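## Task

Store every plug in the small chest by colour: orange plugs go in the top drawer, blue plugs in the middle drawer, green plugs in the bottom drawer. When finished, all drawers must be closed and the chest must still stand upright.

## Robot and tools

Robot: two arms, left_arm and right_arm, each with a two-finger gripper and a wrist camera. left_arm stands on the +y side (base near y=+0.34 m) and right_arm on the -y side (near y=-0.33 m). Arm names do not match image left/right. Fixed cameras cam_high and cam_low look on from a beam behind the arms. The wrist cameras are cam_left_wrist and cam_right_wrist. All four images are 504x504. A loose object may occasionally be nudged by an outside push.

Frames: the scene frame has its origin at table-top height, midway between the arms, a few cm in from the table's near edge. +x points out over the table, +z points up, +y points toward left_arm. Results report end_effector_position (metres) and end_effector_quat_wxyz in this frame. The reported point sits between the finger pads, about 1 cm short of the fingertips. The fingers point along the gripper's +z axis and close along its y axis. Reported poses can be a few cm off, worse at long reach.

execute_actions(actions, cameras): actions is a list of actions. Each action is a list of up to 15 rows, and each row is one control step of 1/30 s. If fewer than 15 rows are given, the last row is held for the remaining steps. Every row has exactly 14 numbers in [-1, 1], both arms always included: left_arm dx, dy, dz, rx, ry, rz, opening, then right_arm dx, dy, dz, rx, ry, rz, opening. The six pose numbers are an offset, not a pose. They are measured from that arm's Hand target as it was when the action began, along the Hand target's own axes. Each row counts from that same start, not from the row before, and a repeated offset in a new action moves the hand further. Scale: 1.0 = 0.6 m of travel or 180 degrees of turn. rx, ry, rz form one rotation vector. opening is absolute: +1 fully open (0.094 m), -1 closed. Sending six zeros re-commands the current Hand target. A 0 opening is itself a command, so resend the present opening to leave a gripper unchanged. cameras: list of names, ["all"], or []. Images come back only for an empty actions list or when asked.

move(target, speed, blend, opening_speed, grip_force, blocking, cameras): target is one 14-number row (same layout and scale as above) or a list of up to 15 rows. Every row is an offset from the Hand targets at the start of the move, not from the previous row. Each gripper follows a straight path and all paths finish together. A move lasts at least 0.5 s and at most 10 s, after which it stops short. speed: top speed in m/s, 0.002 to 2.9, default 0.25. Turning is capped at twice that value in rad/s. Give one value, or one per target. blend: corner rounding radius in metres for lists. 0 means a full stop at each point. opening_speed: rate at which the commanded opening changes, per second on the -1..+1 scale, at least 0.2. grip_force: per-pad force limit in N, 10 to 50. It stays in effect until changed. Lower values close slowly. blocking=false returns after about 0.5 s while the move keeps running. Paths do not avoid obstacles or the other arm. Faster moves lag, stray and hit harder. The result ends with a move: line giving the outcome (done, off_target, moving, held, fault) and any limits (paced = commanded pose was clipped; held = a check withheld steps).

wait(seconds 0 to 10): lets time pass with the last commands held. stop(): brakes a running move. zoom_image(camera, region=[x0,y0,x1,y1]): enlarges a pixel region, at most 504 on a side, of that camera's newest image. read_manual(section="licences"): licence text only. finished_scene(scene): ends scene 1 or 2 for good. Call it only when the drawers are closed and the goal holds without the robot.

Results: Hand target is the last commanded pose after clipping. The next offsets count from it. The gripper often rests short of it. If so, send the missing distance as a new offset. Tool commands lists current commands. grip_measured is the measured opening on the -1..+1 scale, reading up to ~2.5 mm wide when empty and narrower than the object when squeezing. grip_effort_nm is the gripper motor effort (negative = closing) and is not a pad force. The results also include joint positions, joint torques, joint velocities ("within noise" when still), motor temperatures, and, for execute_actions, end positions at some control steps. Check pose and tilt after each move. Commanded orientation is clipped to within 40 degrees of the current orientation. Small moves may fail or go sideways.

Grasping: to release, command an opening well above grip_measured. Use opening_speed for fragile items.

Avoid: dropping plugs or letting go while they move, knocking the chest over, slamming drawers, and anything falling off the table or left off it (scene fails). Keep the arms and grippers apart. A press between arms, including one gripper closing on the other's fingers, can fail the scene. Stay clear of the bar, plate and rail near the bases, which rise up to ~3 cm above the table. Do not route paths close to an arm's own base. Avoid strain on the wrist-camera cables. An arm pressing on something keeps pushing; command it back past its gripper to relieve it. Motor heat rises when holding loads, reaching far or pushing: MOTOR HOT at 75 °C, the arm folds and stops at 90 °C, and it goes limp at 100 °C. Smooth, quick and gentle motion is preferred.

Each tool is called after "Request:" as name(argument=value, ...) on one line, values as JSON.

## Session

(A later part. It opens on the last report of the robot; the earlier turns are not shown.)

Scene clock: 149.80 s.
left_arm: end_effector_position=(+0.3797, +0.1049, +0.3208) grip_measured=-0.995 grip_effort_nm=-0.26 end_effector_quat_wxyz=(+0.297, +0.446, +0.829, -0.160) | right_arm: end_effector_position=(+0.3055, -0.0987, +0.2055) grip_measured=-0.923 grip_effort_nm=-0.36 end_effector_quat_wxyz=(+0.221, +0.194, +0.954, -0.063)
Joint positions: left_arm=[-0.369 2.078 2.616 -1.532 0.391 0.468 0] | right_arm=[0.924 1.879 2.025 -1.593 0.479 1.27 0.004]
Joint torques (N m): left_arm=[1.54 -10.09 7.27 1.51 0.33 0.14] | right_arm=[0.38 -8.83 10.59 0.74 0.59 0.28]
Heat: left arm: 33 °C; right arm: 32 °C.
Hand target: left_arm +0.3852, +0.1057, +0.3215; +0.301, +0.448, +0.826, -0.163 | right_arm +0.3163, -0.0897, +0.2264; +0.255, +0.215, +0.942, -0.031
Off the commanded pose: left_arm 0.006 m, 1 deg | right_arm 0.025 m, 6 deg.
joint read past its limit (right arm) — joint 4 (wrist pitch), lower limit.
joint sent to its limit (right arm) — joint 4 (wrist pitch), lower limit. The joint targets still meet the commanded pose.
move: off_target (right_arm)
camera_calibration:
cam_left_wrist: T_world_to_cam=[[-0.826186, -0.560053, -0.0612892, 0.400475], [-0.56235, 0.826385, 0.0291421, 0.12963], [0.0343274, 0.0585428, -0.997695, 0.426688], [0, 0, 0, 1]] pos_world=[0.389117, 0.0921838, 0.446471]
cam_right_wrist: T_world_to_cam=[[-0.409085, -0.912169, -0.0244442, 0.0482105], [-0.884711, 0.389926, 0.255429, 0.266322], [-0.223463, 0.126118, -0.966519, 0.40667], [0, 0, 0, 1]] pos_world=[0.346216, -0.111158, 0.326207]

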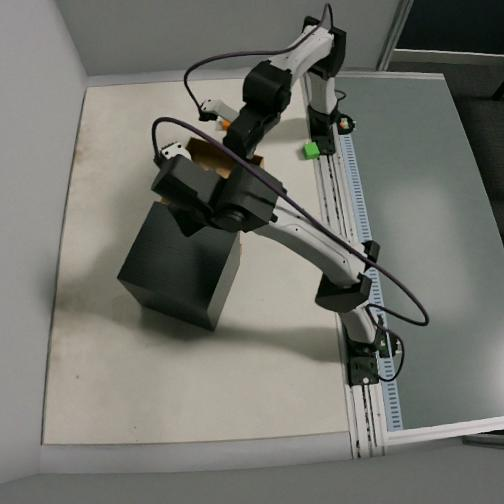

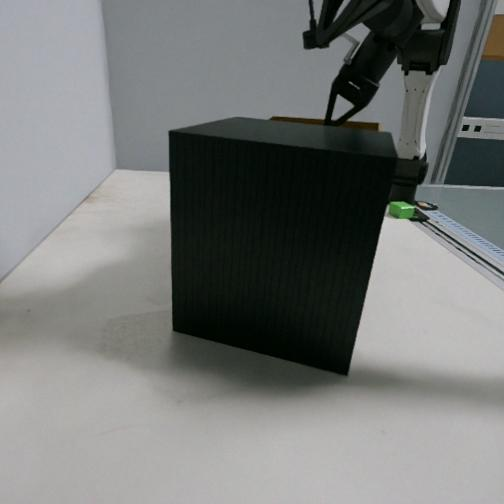

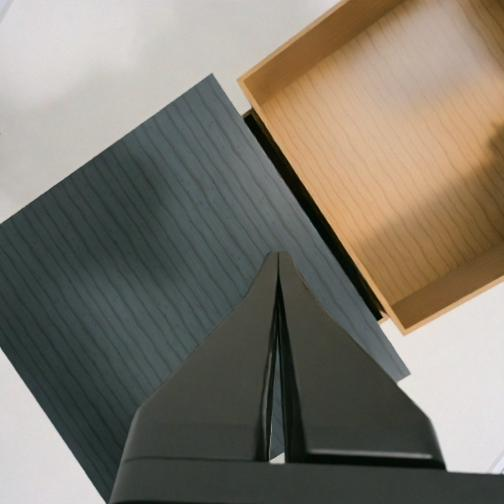

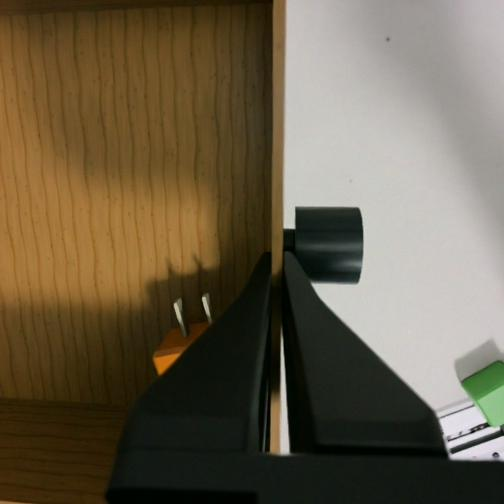

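Request:
move(target=[[0,0,0,0,0,0,-1,0.006,0,-0.0053,0,0,0,-0.93],[0,0,0,0,0,0,-1,0.012,0.067,-0.0053,0,0,0,-0.93]], speed=0.05, cameras=["cam_low","cam_left_wrist"])

Scene clock: 153.73 s.
left_arm: end_effector_position=(+0.3797, +0.1049, +0.3208) grip_measured=-0.995 grip_effort_nm=-0.26 end_effector_quat_wxyz=(+0.297, +0.446, +0.829, -0.160) | right_arm: end_effector_position=(+0.3190, -0.0633, +0.2058) grip_measured=-0.922 grip_effort_nm=-0.44 end_effector_quat_wxyz=(+0.240, +0.190, +0.951, -0.045)
Joint positions: left_arm=[-0.369 2.078 2.616 -1.532 0.391 0.468 0] | right_arm=[0.963 1.995 2.179 -1.593 0.502 1.29 0.004]
Joint torques (N m): left_arm=[1.52 -10.07 7.25 1.48 0.3 0.16] | right_arm=[0.96 -9.52 11.08 0.79 0.51 0.26]
Heat: left arm: 33 °C; right arm: 33 °C.
Hand target: left_arm +0.3852, +0.1057, +0.3215; +0.301, +0.448, +0.826, -0.163 | right_arm +0.3261, -0.0500, +0.2277; +0.256, +0.215, +0.942, -0.031
Off the commanded pose: left_arm 0.006 m, 1 deg | right_arm 0.027 m, 4 deg.
joint read past its limit (right arm) — joint 4 (wrist pitch), lower limit.
joint sent to its limit (right arm) — joint 4 (wrist pitch), lower limit. The joint targets are off in orientation, not in position.
move: off_target (right_arm)
camera_calibration:
cam_left_wrist: T_world_to_cam=[[-0.826186, -0.560053, -0.0612892, 0.400475], [-0.56235, 0.826385, 0.0291421, 0.12963], [0.0343274, 0.0585428, -0.997695, 0.426688], [0, 0, 0, 1]] pos_world=[0.389117, 0.0921838, 0.446471]
Images, in order (width x height): cam_low 504x504, cam_left_wrist 504x504.

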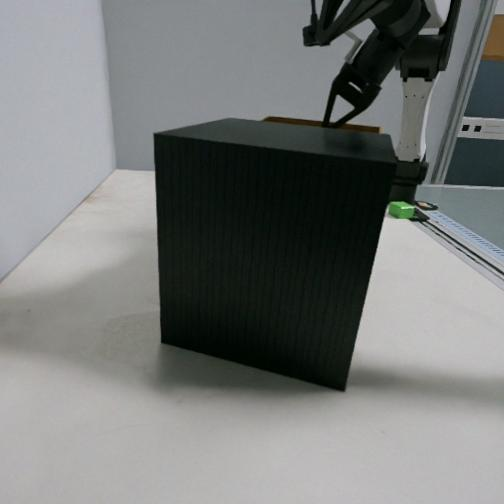

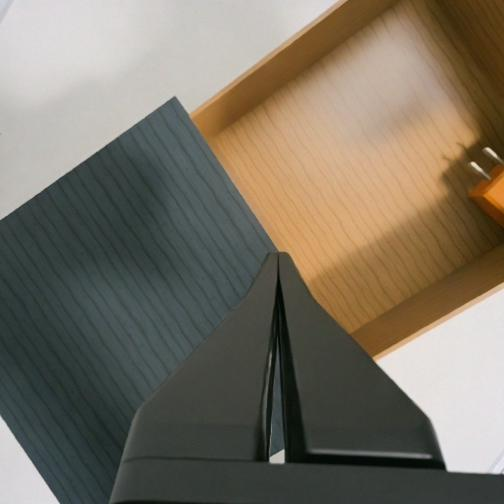

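Request:
move(target=[[0,0,0,0,0,0,-1,0.0018,-0.025,-0.008,0.0054,0,0.0095,-0.93],[0,0,0,0,0,0,-1,0.0018,0.03,-0.008,0.0054,0,0.0095,-0.93]], speed=0.05, cameras=["cam_high","cam_low","cam_left_wrist","cam_right_wrist"])

Request:
zoom_image(camera="cam_left_wrist", region=[120, 0, 504, 384])

Scene clock: 157.67 s.
left_arm: end_effector_position=(+0.3797, +0.1049, +0.3208) grip_measured=-0.995 grip_effort_nm=-0.26 end_effector_quat_wxyz=(+0.297, +0.446, +0.829, -0.160) | right_arm: end_effector_position=(+0.3242, -0.0454, +0.2079) grip_measured=-0.928 grip_effort_nm=-0.72 end_effector_quat_wxyz=(+0.251, +0.199, +0.947, -0.028)
Joint positions: left_arm=[-0.369 2.078 2.616 -1.532 0.391 0.468 0] | right_arm=[0.982 2.049 2.261 -1.593 0.512 1.321 0.003]
Joint velocities: left_arm=[within noise] | right_arm=[0.002 0.007 -0.012 0.051 -0.081 0.022 -0.004]
Joint torques (N m): left_arm=[1.35 -10.09 7.21 1.49 0.32 0.14] | right_arm=[0.99 -10.13 11.25 0.83 0.53 0.24]
Heat: left arm: 33 °C; right arm: 33 °C.
Hand target: left_arm +0.3852, +0.1057, +0.3215; +0.301, +0.448, +0.826, -0.163 | right_arm +0.3307, -0.0325, +0.2323; +0.254, +0.231, +0.939, -0.035
Off the commanded pose: left_arm 0.006 m, 1 deg | right_arm 0.028 m, 4 deg.
joint read past its limit (right arm) — joint 4 (wrist pitch), lower limit.
joint sent to its limit (right arm) — joint 4 (wrist pitch), lower limit. The joint targets are off in orientation, not in position.
move: off_target (right_arm)
camera_calibration:
cam_left_wrist: T_world_to_cam=[[-0.826186, -0.560053, -0.0612892, 0.400475], [-0.56235, 0.826385, 0.0291421, 0.12963], [0.0343274, 0.0585428, -0.997695, 0.426688], [0, 0, 0, 1]] pos_world=[0.389117, 0.0921838, 0.446471]
cam_right_wrist: T_world_to_cam=[[-0.397606, -0.911368, -0.106386, 0.117914], [-0.904966, 0.370365, 0.209443, 0.276742], [-0.151478, 0.179551, -0.972016, 0.386722], [0, 0, 0, 1]] pos_world=[0.355905, -0.0644687, 0.330483]

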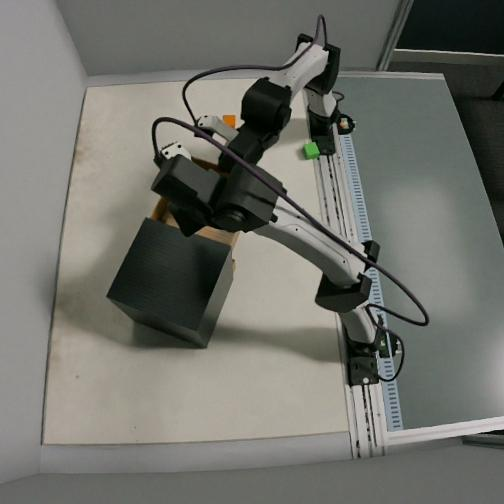

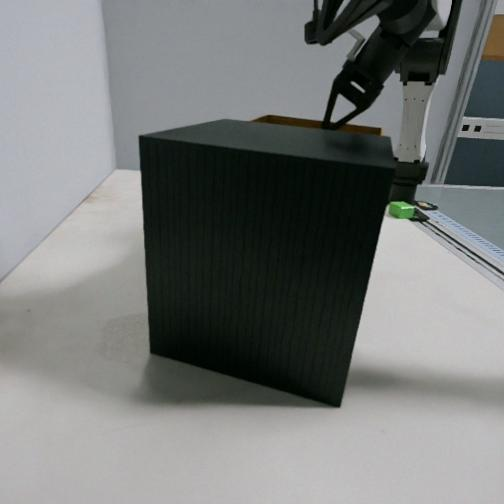

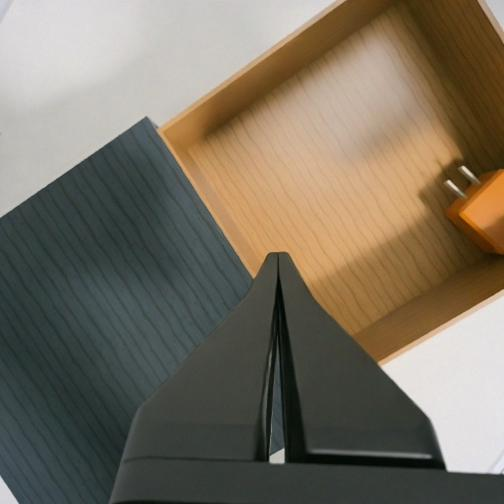

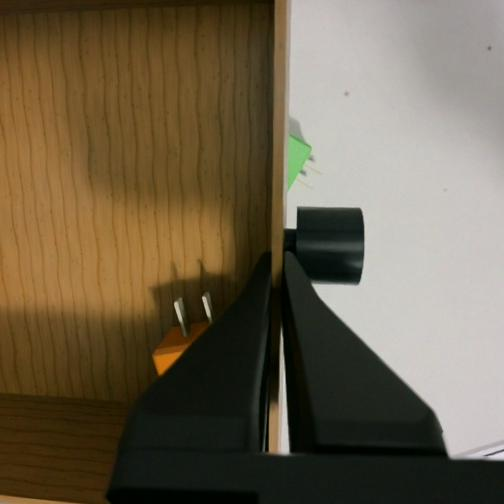

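Scaled by 1.312 from the camera's 504x504 image, which has a finer 720x720 frame.

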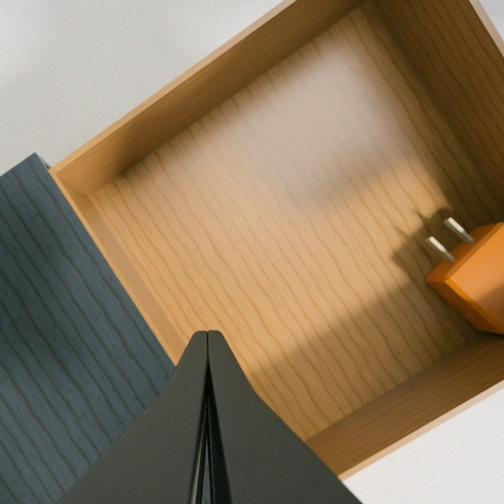

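Request:
move(target=[0,0,0,0,0,0,-1,0.026,-0.045,0.007,0.0082,0,0.0145,-0.93], speed=0.06, cameras=["cam_low","cam_left_wrist"])

Request:
zoom_image(camera="cam_left_wrist", region=[120, 0, 504, 384])

Scene clock: 162.87 s.
left_arm: end_effector_position=(+0.3797, +0.1049, +0.3208) grip_measured=-0.995 grip_effort_nm=-0.26 end_effector_quat_wxyz=(+0.297, +0.446, +0.829, -0.160) | right_arm: end_effector_position=(+0.3095, -0.0476, +0.1848) grip_measured=-0.925 grip_effort_nm=-0.25 end_effector_quat_wxyz=(+0.240, +0.228, +0.942, -0.049)
Joint positions: left_arm=[-0.369 2.078 2.616 -1.532 0.391 0.468 0] | right_arm=[1.009 2.039 2.155 -1.582 0.517 1.433 0.004]
Joint torques (N m): left_arm=[1.46 -10.17 7.2 1.52 0.31 0.17] | right_arm=[0.29 -16.14 6.27 0.59 0.51 0.16]
Heat: left arm: 33 °C; right arm: 34 °C.
Hand target: left_arm +0.3852, +0.1057, +0.3215; +0.301, +0.448, +0.826, -0.163 | right_arm +0.3084, -0.0508, +0.2196; +0.252, +0.255, +0.933, -0.041
Off the commanded pose: left_arm 0.006 m, 1 deg | right_arm 0.035 m, 4 deg.
joint read past its limit (right arm) — joint 4 (wrist pitch), lower limit.
joint sent to its limit (right arm) — joint 4 (wrist pitch), lower limit. The joint targets are off in orientation, not in position.
move: off_target (right_arm)
camera_calibration:
cam_left_wrist: T_world_to_cam=[[-0.826186, -0.560053, -0.0612892, 0.400475], [-0.56235, 0.826385, 0.0291421, 0.12963], [0.0343274, 0.0585428, -0.997695, 0.426688], [0, 0, 0, 1]] pos_world=[0.389117, 0.0921838, 0.446471]
Images, in order (width x height): cam_low 504x504, cam_left_wrist 504x504.

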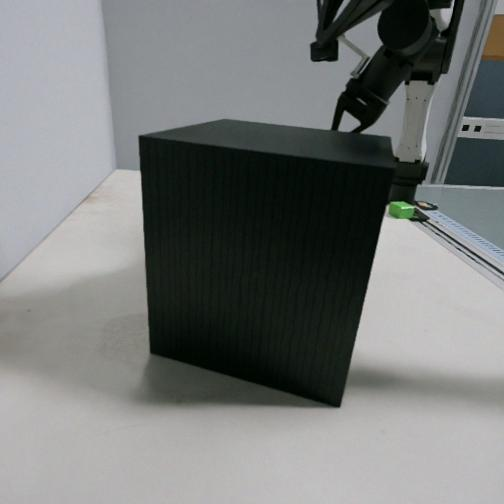

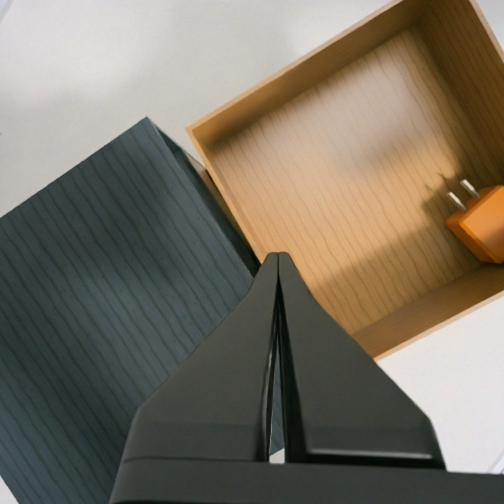

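Scaled by 1.312 from the camera's 504x504 image, which has a finer 720x720 frame.

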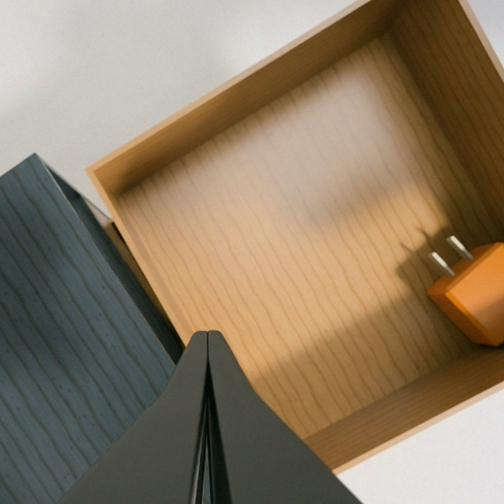

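Request:
move(target=[0,0,0,0,0,0,-1,-0.0237,-0.012,0.004,-0.0101,0.001,-0.0179,-0.93], speed=0.06, cameras=["cam_low","cam_left_wrist"])

Scene clock: 166.07 s.
left_arm: end_effector_position=(+0.3797, +0.1049, +0.3208) grip_measured=-0.995 grip_effort_nm=-0.26 end_effector_quat_wxyz=(+0.297, +0.446, +0.829, -0.160) | right_arm: end_effector_position=(+0.3168, -0.0585, +0.1895) grip_measured=-0.925 grip_effort_nm=-0.24 end_effector_quat_wxyz=(+0.238, +0.209, +0.947, -0.056)
Joint positions: left_arm=[-0.369 2.078 2.616 -1.532 0.391 0.468 0] | right_arm=[0.977 2.021 2.15 -1.581 0.513 1.357 0.004]
Joint torques (N m): left_arm=[1.32 -9.99 7.21 1.51 0.37 0.14] | right_arm=[-0.44 -16.14 6.38 0.61 0.4 -0.04]
Motor temperatures (°C): left_arm=[18 28 33 25 19 20 20] | right_arm=[18 33 34 21 16 20 20]
Heat: left arm: 33 °C; right arm: 34 °C.
Hand target: left_arm +0.3852, +0.1057, +0.3215; +0.301, +0.448, +0.826, -0.163 | right_arm +0.3165, -0.0641, +0.2242; +0.253, +0.225, +0.940, -0.033
Off the commanded pose: left_arm 0.006 m, 1 deg | right_arm 0.035 m, 4 deg.
joint read past its limit (right arm) — joint 4 (wrist pitch), lower limit.
joint sent to its limit (right arm) — joint 4 (wrist pitch), lower limit. The joint targets still meet the commanded pose.
move: off_target (right_arm)
camera_calibration:
cam_left_wrist: T_world_to_cam=[[-0.826186, -0.560053, -0.0612892, 0.400475], [-0.56235, 0.826385, 0.0291421, 0.12963], [0.0343274, 0.0585428, -0.997695, 0.426688], [0, 0, 0, 1]] pos_world=[0.389117, 0.0921838, 0.446471]
Images, in order (width x height): cam_low 504x504, cam_left_wrist 504x504.

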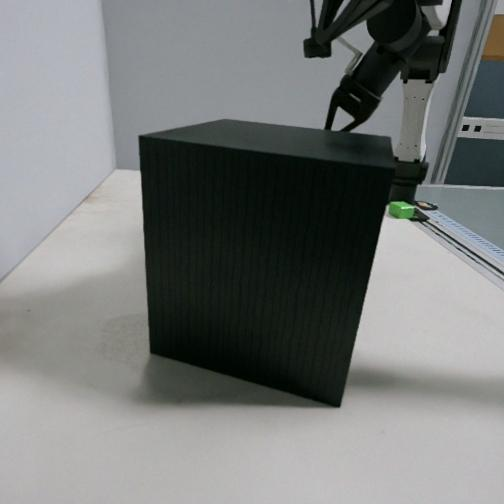

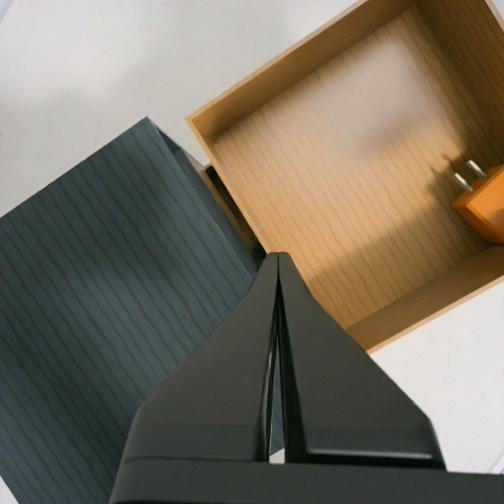

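Request:
move(target=[0,0,0,0,0,0,-1,-0.005,0,-0.0183,-0.003,0,-0.005,-0.93], speed=0.06, cameras=["cam_low","cam_left_wrist"])

Request:
zoom_image(camera="cam_left_wrist", region=[120, 60, 320, 260])

Scene clock: 168.43 s.
left_arm: end_effector_position=(+0.3797, +0.1049, +0.3208) grip_measured=-0.995 grip_effort_nm=-0.27 end_effector_quat_wxyz=(+0.297, +0.446, +0.829, -0.160) | right_arm: end_effector_position=(+0.3147, -0.0609, +0.1949) grip_measured=-0.925 grip_effort_nm=-0.29 end_effector_quat_wxyz=(+0.237, +0.193, +0.950, -0.056)
Joint positions: left_arm=[-0.369 2.078 2.616 -1.532 0.391 0.468 0] | right_arm=[0.977 2.006 2.15 -1.588 0.51 1.32 0.004]
Joint torques (N m): left_arm=[1.17 -10.09 7.16 1.51 0.34 0.15] | right_arm=[0.1 -16.59 7.13 0.69 0.42 0.08]
Heat: left arm: 33 °C; right arm: 34 °C.
Hand target: left_arm +0.3852, +0.1057, +0.3215; +0.301, +0.448, +0.826, -0.163 | right_arm +0.3137, -0.0633, +0.2352; +0.254, +0.217, +0.942, -0.031
Off the commanded pose: left_arm 0.006 m, 1 deg | right_arm 0.040 m, 4 deg.
joint read past its limit (right arm) — joint 4 (wrist pitch), lower limit.
joint sent to its limit (right arm) — joint 4 (wrist pitch), lower limit. The joint targets are off in orientation, not in position.
move: off_target (right_arm)
camera_calibration:
cam_left_wrist: T_world_to_cam=[[-0.826186, -0.560053, -0.0612892, 0.400475], [-0.56235, 0.826385, 0.0291421, 0.12963], [0.0343274, 0.0585428, -0.997695, 0.426688], [0, 0, 0, 1]] pos_world=[0.389117, 0.0921838, 0.446471]
Images, in order (width x height): cam_low 504x504, cam_left_wrist 504x504.

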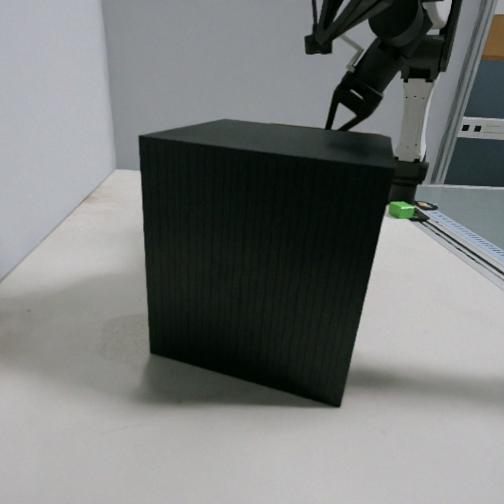

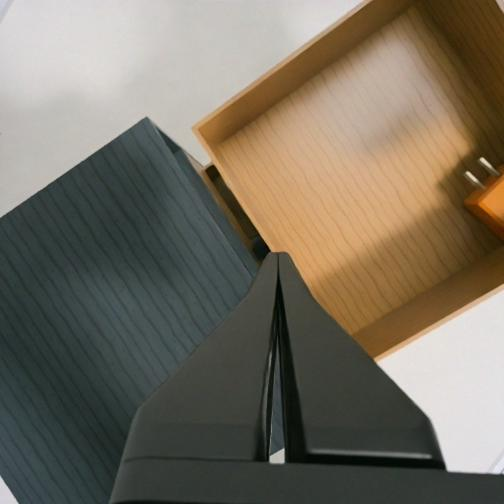

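Scaled by 2.520 from the camera's 504x504 image, which has a finer 720x720 frame.

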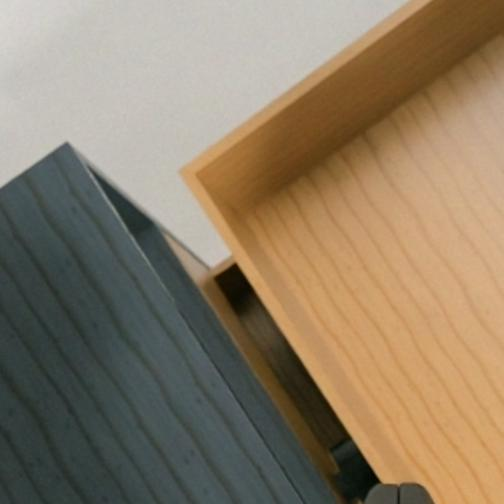

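Request:
move(target=[0,0,0,0,0,0,-1,0.004,0.048,0.026,0,0,0,-0.93], speed=0.06, cameras=["cam_low","cam_left_wrist"])

Request:
zoom_image(camera="cam_left_wrist", region=[120, 60, 320, 260])

Scene clock: 172.13 s.
left_arm: end_effector_position=(+0.3797, +0.1049, +0.3208) grip_measured=-0.995 grip_effort_nm=-0.26 end_effector_quat_wxyz=(+0.297, +0.446, +0.829, -0.160) | right_arm: end_effector_position=(+0.3236, -0.0480, +0.2009) grip_measured=-0.924 grip_effort_nm=-0.34 end_effector_quat_wxyz=(+0.244, +0.195, +0.949, -0.038)
Joint positions: left_arm=[-0.369 2.078 2.616 -1.532 0.391 0.468 0] | right_arm=[0.977 2.052 2.241 -1.593 0.507 1.314 0.004]
Joint torques (N m): left_arm=[1.47 -10.03 7.2 1.56 0.35 0.15] | right_arm=[0.14 -10.47 10.07 0.8 0.46 0.09]
Heat: left arm: 33 °C; right arm: 37 °C.
Hand target: left_arm +0.3852, +0.1057, +0.3215; +0.301, +0.448, +0.826, -0.163 | right_arm +0.3313, -0.0389, +0.2219; +0.254, +0.217, +0.942, -0.031
Off the commanded pose: left_arm 0.006 m, 1 deg | right_arm 0.024 m, 3 deg.
joint read past its limit (right arm) — joint 4 (wrist pitch), lower limit.
joint sent to its limit (right arm) — joint 4 (wrist pitch), lower limit. The joint targets are off in orientation, not in position.
move: off_target (right_arm)
camera_calibration:
cam_left_wrist: T_world_to_cam=[[-0.826186, -0.560053, -0.0612892, 0.400475], [-0.56235, 0.826385, 0.0291421, 0.12963], [0.0343274, 0.0585428, -0.997695, 0.426688], [0, 0, 0, 1]] pos_world=[0.389117, 0.0921838, 0.446471]
Images, in order (width x height): cam_low 504x504, cam_left_wrist 504x504.

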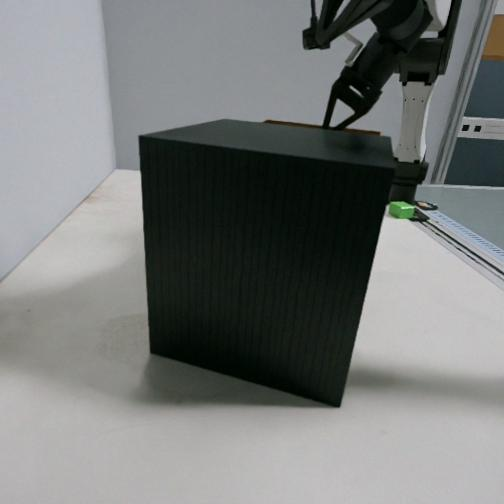

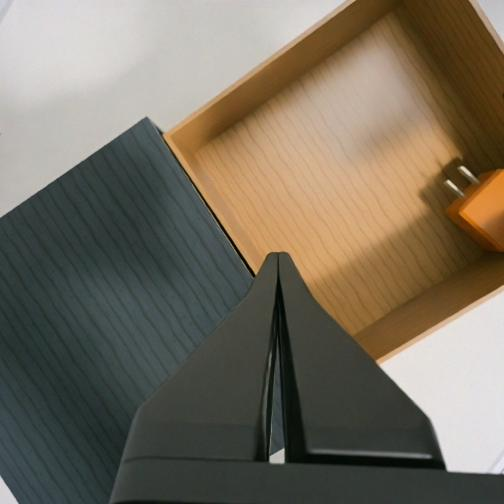

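Scaled by 2.520 from the camera's 504x504 image, which has a finer 720x720 frame.

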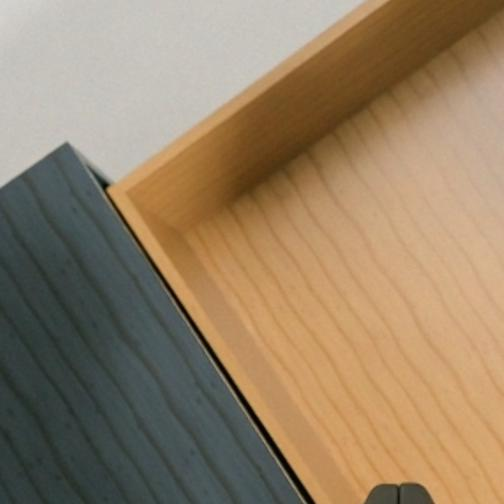

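Request:
move(target=[[0,0,0,0,0,0,-1,0.0045,-0.008,0.0077,0,0,0,-0.93],[0,0,0,0,0,0,-1,0.007,0.05,0.0097,0,0,0,-0.93]], speed=0.05, cameras=["cam_low","cam_left_wrist"])

Request:
zoom_image(camera="cam_left_wrist", region=[120, 60, 320, 260])

Scene clock: 175.93 s.
left_arm: end_effector_position=(+0.3797, +0.1049, +0.3208) grip_measured=-0.995 grip_effort_nm=-0.26 end_effector_quat_wxyz=(+0.297, +0.446, +0.829, -0.160) | right_arm: end_effector_position=(+0.3382, -0.0251, +0.1941) grip_measured=-0.923 grip_effort_nm=-0.40 end_effector_quat_wxyz=(+0.251, +0.194, +0.948, -0.027)
Joint positions: left_arm=[-0.369 2.078 2.616 -1.532 0.391 0.468 0] | right_arm=[0.981 2.156 2.374 -1.593 0.51 1.309 0.004]
Joint torques (N m): left_arm=[1.18 -10.3 7.35 1.52 0.33 0.17] | right_arm=[1.03 -10.73 10.97 0.84 0.49 0.11]
Heat: left arm: 33 °C; right arm: 37 °C.
Hand target: left_arm +0.3852, +0.1057, +0.3215; +0.301, +0.448, +0.826, -0.163 | right_arm +0.3436, -0.0112, +0.2163; +0.254, +0.217, +0.942, -0.031
Off the commanded pose: left_arm 0.006 m, 1 deg | right_arm 0.027 m, 3 deg.
joint read past its limit (right arm) — joint 4 (wrist pitch), lower limit.
joint sent to its limit (right arm) — joint 4 (wrist pitch), lower limit. The joint targets are off in orientation, not in position.
move: off_target (right_arm)
camera_calibration:
cam_left_wrist: T_world_to_cam=[[-0.826186, -0.560053, -0.0612892, 0.400475], [-0.56235, 0.826385, 0.0291421, 0.12963], [0.0343274, 0.0585428, -0.997695, 0.426688], [0, 0, 0, 1]] pos_world=[0.389117, 0.0921838, 0.446471]
Images, in order (width x height): cam_low 504x504, cam_left_wrist 504x504.

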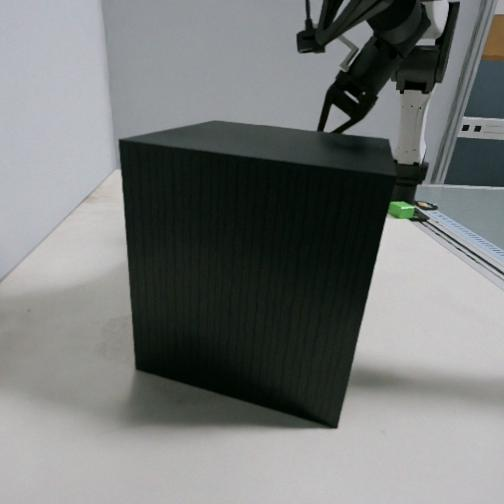

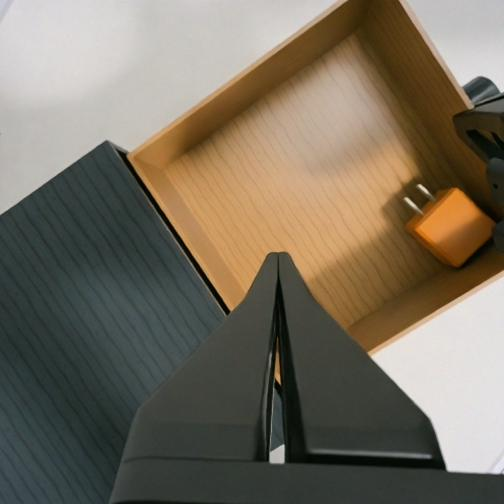

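Scaled by 2.520 from the camera's 504x504 image, which has a finer 720x720 frame.

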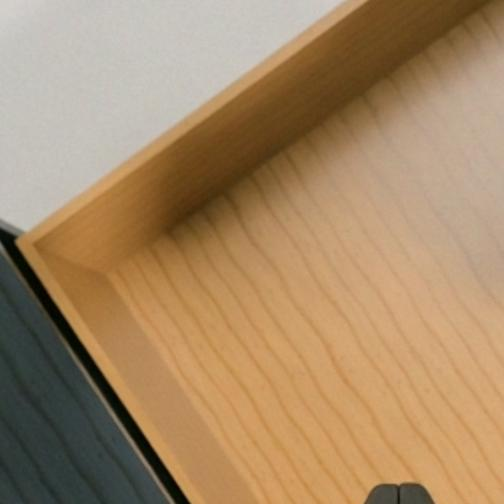

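Request:
move(target=[0.364,-0.202,-0.153,-0.179,-0.351,-0.056,-1,0,-0.045,-0.006,0,0,0,-0.93], speed=0.2, cameras=["cam_high","cam_left_wrist"])

Request:
zoom_image(camera="cam_left_wrist", region=[100, 0, 504, 300])

Scene clock: 186.40 s.
left_arm: end_effector_position=(+0.1705, +0.2366, +0.2515) grip_measured=-0.995 grip_effort_nm=-0.26 end_effector_quat_wxyz=(+0.751, +0.096, +0.643, -0.115) | right_arm: end_effector_position=(+0.3337, -0.0287, +0.1831) grip_measured=-0.923 grip_effort_nm=-0.36 end_effector_quat_wxyz=(+0.245, +0.197, +0.948, -0.038)
Joint positions: left_arm=[-1.176 0.005 0.209 -0.003 -0.888 0.127 0] | right_arm=[0.984 2.136 2.298 -1.568 0.51 1.326 0.004]
Joint torques (N m): left_arm=[-5.04 2.09 5.64 2.17 -0.07 0.06] | right_arm=[0.05 -16.84 5.98 0.56 0.44 0.08]
Motor temperatures (°C): left_arm=[18 29 33 26 19 20 20] | right_arm=[18 39 34 21 16 20 20]
Heat: left arm: 33 °C; right arm: 39 °C.
Hand target: left_arm +0.1603, +0.2294, +0.2513; +0.775, +0.132, +0.594, -0.171 | right_arm +0.3303, -0.0350, +0.2180; +0.254, +0.217, +0.942, -0.031
Off the commanded pose: left_arm 0.012 m, 10 deg | right_arm 0.036 m, 3 deg.
joint read past its limit (right arm) — joint 4 (wrist pitch), lower limit.
joint sent to its limit (left arm) — joint 2 (shoulder), lower limit. The joint targets are off in position and orientation.
joint sent to its limit (right arm) — joint 4 (wrist pitch), lower limit. The joint targets are off in orientation, not in position.
move: off_target (left_arm, right_arm)
camera_calibration:
cam_left_wrist: T_world_to_cam=[[-0.238743, -0.970917, -0.0179274, 0.283291], [-0.514353, 0.142092, -0.845725, 0.278818], [0.823676, -0.192689, -0.533318, 0.165164], [0, 0, 0, 1]] pos_world=[0.0750025, 0.26726, 0.328967]
Images, in order (width x height): cam_high 504x504, cam_left_wrist 504x504.

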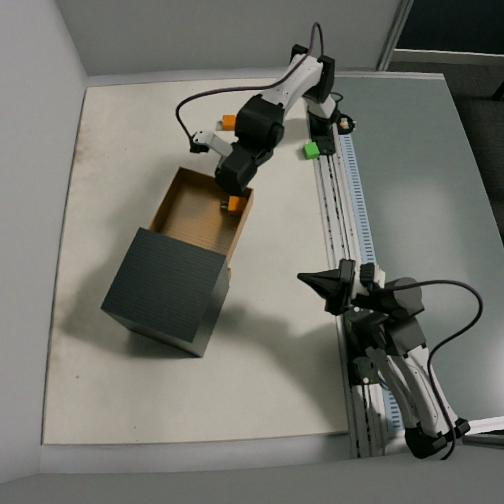

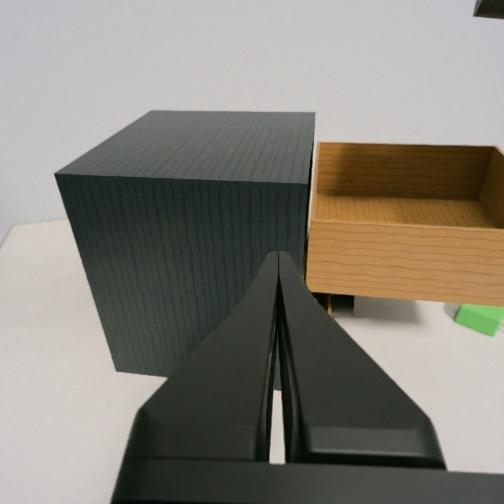

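Scaled by 1.248 from the camera's 504x504 image, which has a finer 720x720 frame.

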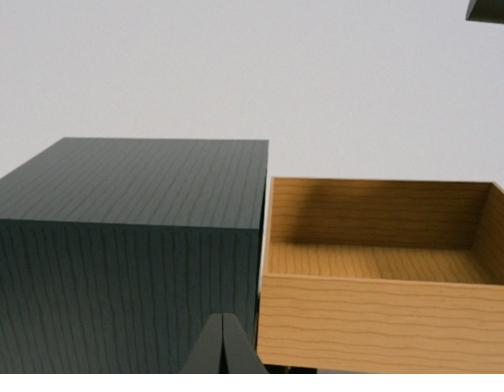

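Request:
move(target=[0,0,0,0,0,0,-1,-0.01,-0.015,-0.022,0,0,0,-0.93], speed=0.06, cameras=["cam_left_wrist"])

Request:
zoom_image(camera="cam_left_wrist", region=[260, 80, 504, 324])

Scene clock: 189.13 s.
left_arm: end_effector_position=(+0.1706, +0.2362, +0.2523) grip_measured=-0.995 grip_effort_nm=-0.26 end_effector_quat_wxyz=(+0.754, +0.094, +0.639, -0.116) | right_arm: end_effector_position=(+0.3264, -0.0392, +0.1900) grip_measured=-0.923 grip_effort_nm=-0.36 end_effector_quat_wxyz=(+0.243, +0.192, +0.950, -0.044)
Joint positions: left_arm=[-1.176 0.005 0.199 0.025 -0.888 0.139 0] | right_arm=[0.984 2.093 2.26 -1.586 0.51 1.318 0.004]
Joint torques (N m): left_arm=[-4.85 1.76 5.56 2.17 0.03 0.11] | right_arm=[0.08 -17.42 6.67 0.71 0.45 0.04]
Heat: left arm: 33 °C; right arm: 41 °C.
Hand target: left_arm +0.1603, +0.2294, +0.2513; +0.775, +0.132, +0.594, -0.171 | right_arm +0.3251, -0.0432, +0.2321; +0.254, +0.217, +0.942, -0.031
Off the commanded pose: left_arm 0.012 m, 10 deg | right_arm 0.042 m, 4 deg.
joint read past its limit (right arm) — joint 4 (wrist pitch), lower limit.
joint sent to its limit (left arm) — joint 2 (shoulder), lower limit. The joint targets are off in position and orientation.
joint sent to its limit (right arm) — joint 4 (wrist pitch), lower limit. The joint targets are off in orientation, not in position.
move: off_target (left_arm, right_arm)
camera_calibration:
cam_left_wrist: T_world_to_cam=[[-0.237069, -0.971374, -0.0151868, 0.282146], [-0.506265, 0.136869, -0.851447, 0.280941], [0.829152, -0.194163, -0.52422, 0.162488], [0, 0, 0, 1]] pos_world=[0.0743919, 0.267166, 0.328671]
Images, in order (width x height): cam_left_wrist 504x504.

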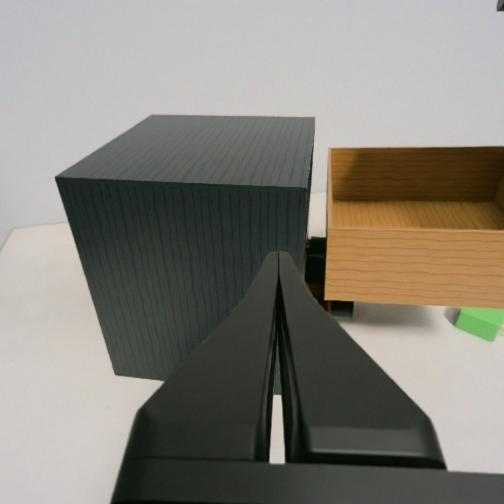

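Scaled by 2.066 from the camera's 504x504 image, which has a finer 720x720 frame.

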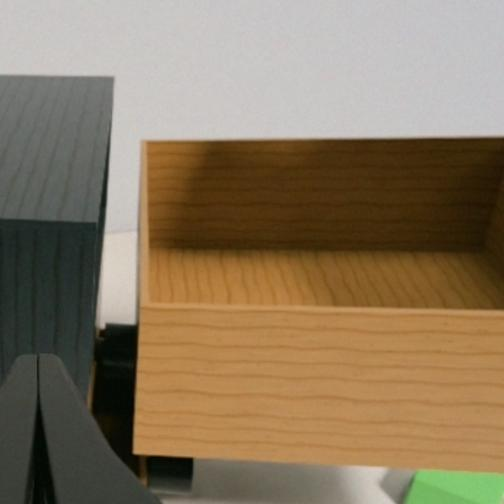

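Request:
move(target=[0,0,0,0,0,0,-1,-0.02,0,-0.035,0,0,0,-0.93], speed=0.06, cameras=["cam_high","cam_left_wrist"])

Request:
zoom_image(camera="cam_left_wrist", region=[260, 80, 504, 324])

Scene clock: 192.60 s.
left_arm: end_effector_position=(+0.1705, +0.2365, +0.2537) grip_measured=-0.995 grip_effort_nm=-0.26 end_effector_quat_wxyz=(+0.756, +0.093, +0.638, -0.117) | right_arm: end_effector_position=(+0.3235, -0.0441, +0.2053) grip_measured=-0.923 grip_effort_nm=-0.36 end_effector_quat_wxyz=(+0.248, +0.179, +0.951, -0.035)
Joint positions: left_arm=[-1.176 0.005 0.199 0.033 -0.888 0.143 0] | right_arm=[0.984 2.054 2.26 -1.593 0.51 1.282 0.004]
Joint torques (N m): left_arm=[-4.93 1.8 5.14 2.16 0.04 0.06] | right_arm=[0.32 -17.11 9.09 0.82 0.5 0.08]
Heat: left arm: 32 °C; right arm: 41 °C.
Hand target: left_arm +0.1603, +0.2294, +0.2512; +0.775, +0.132, +0.594, -0.170 | right_arm +0.3246, -0.0444, +0.2561; +0.254, +0.216, +0.942, -0.031
Off the commanded pose: left_arm 0.013 m, 9 deg | right_arm 0.051 m, 5 deg.
joint read past its limit (right arm) — joint 4 (wrist pitch), lower limit.
joint sent to its limit (left arm) — joint 2 (shoulder), lower limit. The joint targets are off in position and orientation.
joint sent to its limit (right arm) — joint 4 (wrist pitch), lower limit. The joint targets are off in orientation, not in position.
move: off_target (left_arm, right_arm)
camera_calibration:
cam_left_wrist: T_world_to_cam=[[-0.236666, -0.971511, -0.0124683, 0.281641], [-0.502863, 0.133461, -0.854, 0.282887], [0.831335, -0.195843, -0.520123, 0.162415], [0, 0, 0, 1]] pos_world=[0.0738873, 0.267671, 0.329573]
Images, in order (width x height): cam_high 504x504, cam_left_wrist 504x504.

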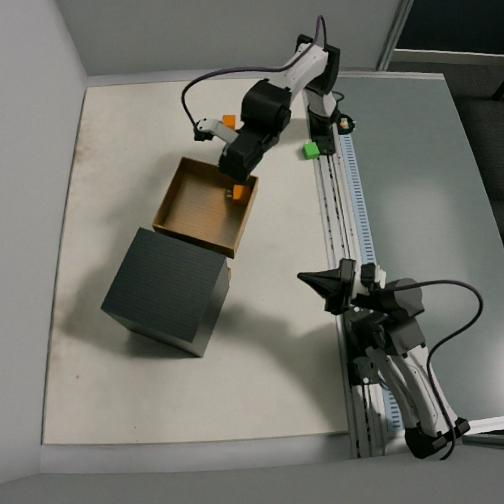

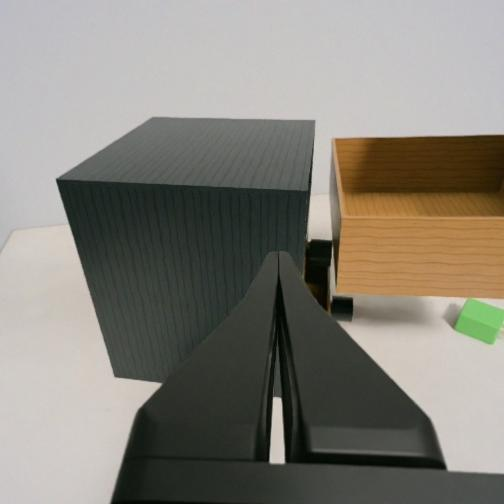

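Scaled by 2.066 from the camera's 504x504 image, which has a finer 720x720 frame.

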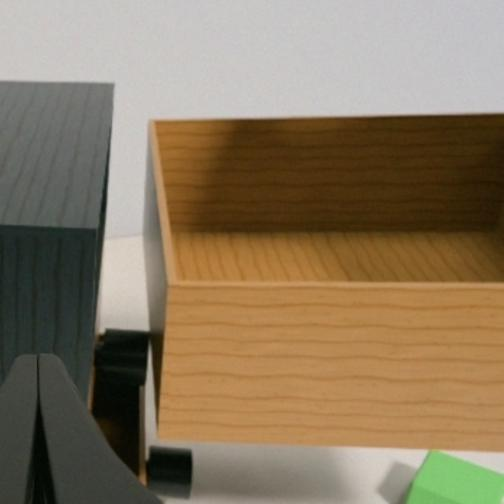

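Request:
move(target=[0,0,0,0,0,0,-1,0.017,0.047,0.03,0,0,0,-0.93], speed=0.06, cameras=["cam_left_wrist"])

Request:
zoom_image(camera="cam_left_wrist", region=[260, 80, 504, 324])

Scene clock: 197.57 s.
left_arm: end_effector_position=(+0.1707, +0.2361, +0.2526) grip_measured=-0.995 grip_effort_nm=-0.26 end_effector_quat_wxyz=(+0.756, +0.094, +0.638, -0.116) | right_arm: end_effector_position=(+0.3298, -0.0272, +0.2128) grip_measured=-0.923 grip_effort_nm=-0.36 end_effector_quat_wxyz=(+0.259, +0.180, +0.949, -0.011)
Joint positions: left_arm=[-1.176 0.005 0.194 0.037 -0.888 0.145 0] | right_arm=[0.995 2.101 2.358 -1.593 0.51 1.282 0.004]
Joint torques (N m): left_arm=[-4.85 1.83 5.46 2.16 0.03 0.05] | right_arm=[0.44 -10.69 10.62 0.91 0.53 0.22]
Heat: left arm: 32 °C; right arm: 41 °C.
Hand target: left_arm +0.1603, +0.2294, +0.2512; +0.775, +0.132, +0.594, -0.170 | right_arm +0.3370, -0.0179, +0.2369; +0.254, +0.217, +0.942, -0.031
Off the commanded pose: left_arm 0.012 m, 9 deg | right_arm 0.027 m, 5 deg.
joint read past its limit (right arm) — joint 4 (wrist pitch), lower limit.
joint sent to its limit (left arm) — joint 2 (shoulder), lower limit. The joint targets are off in position and orientation.
joint sent to its limit (right arm) — joint 4 (wrist pitch), lower limit. The joint targets are off in orientation, not in position.
move: off_target (left_arm, right_arm)
camera_calibration:
cam_left_wrist: T_world_to_cam=[[-0.236307, -0.971569, -0.0146022, 0.28178], [-0.502571, 0.13507, -0.853919, 0.281735], [0.831614, -0.194448, -0.520201, 0.161243], [0, 0, 0, 1]] pos_world=[0.074087, 0.267068, 0.328572]
Images, in order (width x height): cam_left_wrist 504x504.

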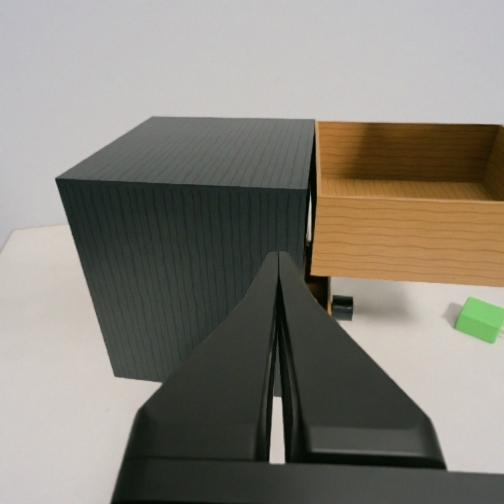

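Scaled by 2.066 from the camera's 504x504 image, which has a finer 720x720 frame.

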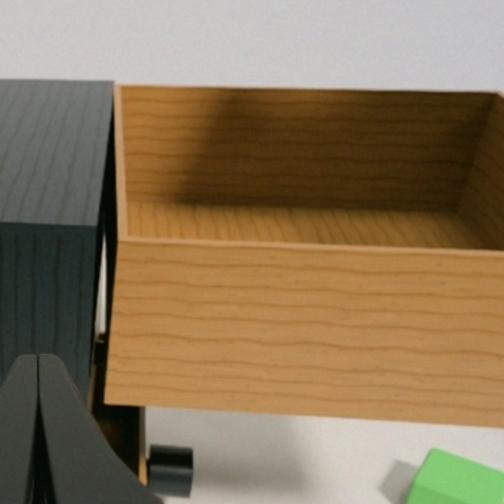

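Request:
execute_actions(actions=[])

Request:
zoom_image(camera="cam_high", region=[90, 140, 270, 320])

Scene clock: 199.23 s.
left_arm: end_effector_position=(+0.1707, +0.2361, +0.2526) grip_measured=-0.995 grip_effort_nm=-0.26 end_effector_quat_wxyz=(+0.756, +0.094, +0.638, -0.116) | right_arm: end_effector_position=(+0.3298, -0.0272, +0.2128) grip_measured=-0.923 grip_effort_nm=-0.36 end_effector_quat_wxyz=(+0.259, +0.180, +0.949, -0.011)
Joint positions: left_arm=[-1.176 0.005 0.194 0.037 -0.888 0.145 0] | right_arm=[0.995 2.101 2.358 -1.593 0.51 1.282 0.004]
Joint velocities: within noise
Joint torques (N m): left_arm=[-4.82 1.95 5.56 2.14 0.03 0.09] | right_arm=[0.43 -10.7 10.61 0.91 0.53 0.22]
Motor temperatures (°C): left_arm=[19 27 32 28 19 20 20] | right_arm=[18 42 34 21 16 20 20]
Heat: left arm: 32 °C; right arm: 42 °C.
Hand target: left_arm +0.1604, +0.2294, +0.2512; +0.775, +0.132, +0.594, -0.170 | right_arm +0.3370, -0.0179, +0.2369; +0.254, +0.217, +0.942, -0.031
Tool commands: left_gripper/opening=-1.0 right_gripper/opening=-0.93
Off the commanded pose: left_arm 0.012 m, 9 deg | right_arm 0.027 m, 5 deg.
joint read past its limit (right arm) — joint 4 (wrist pitch), lower limit.
camera_calibration:
cam_left_wrist: T_world_to_cam=[[-0.236307, -0.971569, -0.0146022, 0.28178], [-0.502571, 0.13507, -0.853919, 0.281735], [0.831614, -0.194448, -0.520201, 0.161243], [0, 0, 0, 1]] pos_world=[0.074087, 0.267068, 0.328572]
cam_right_wrist: T_world_to_cam=[[-0.353057, -0.926339, -0.131327, 0.127417], [-0.924721, 0.324151, 0.199542, 0.281399], [-0.142274, 0.19189, -0.971049, 0.386069], [0, 0, 0, 1]] pos_world=[0.360128, -0.0472668, 0.335474]

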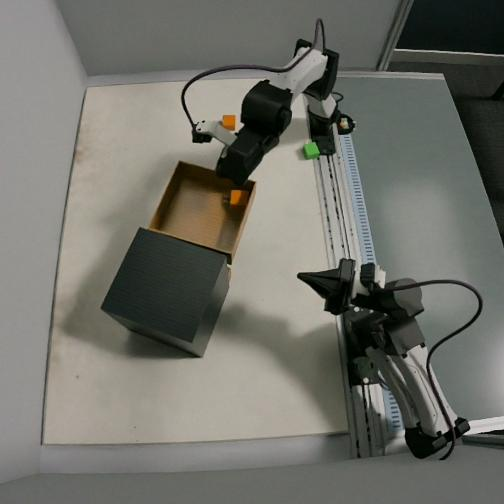

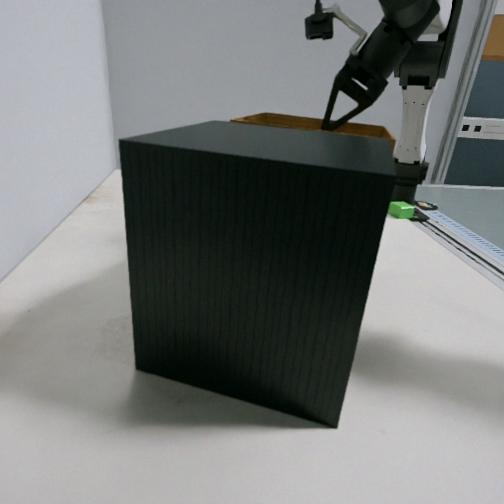

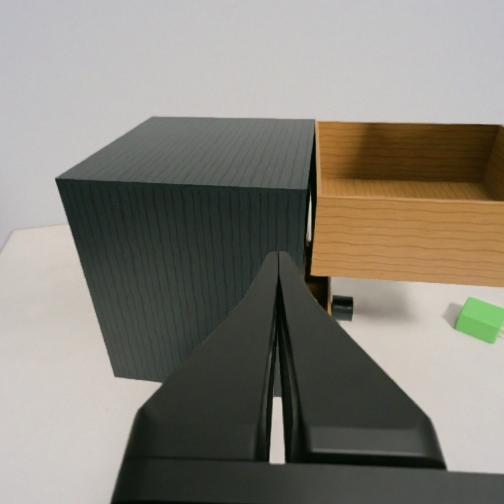

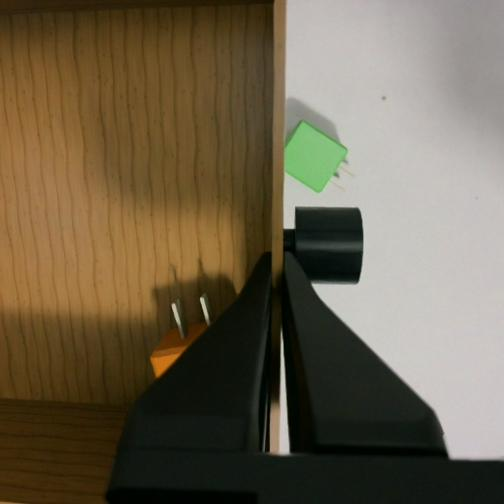

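Scaled by 2.800 from the camera's 504x504 image, which has a finer 720x720 frame.

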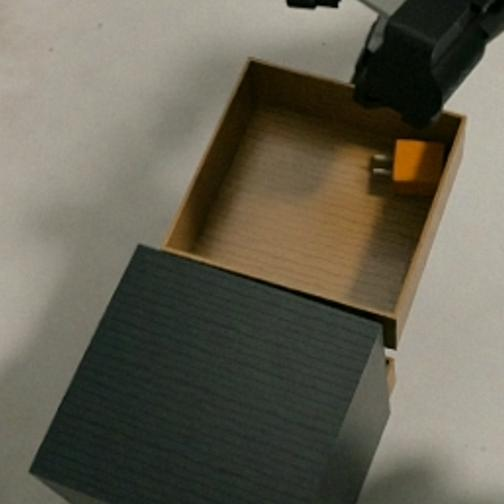

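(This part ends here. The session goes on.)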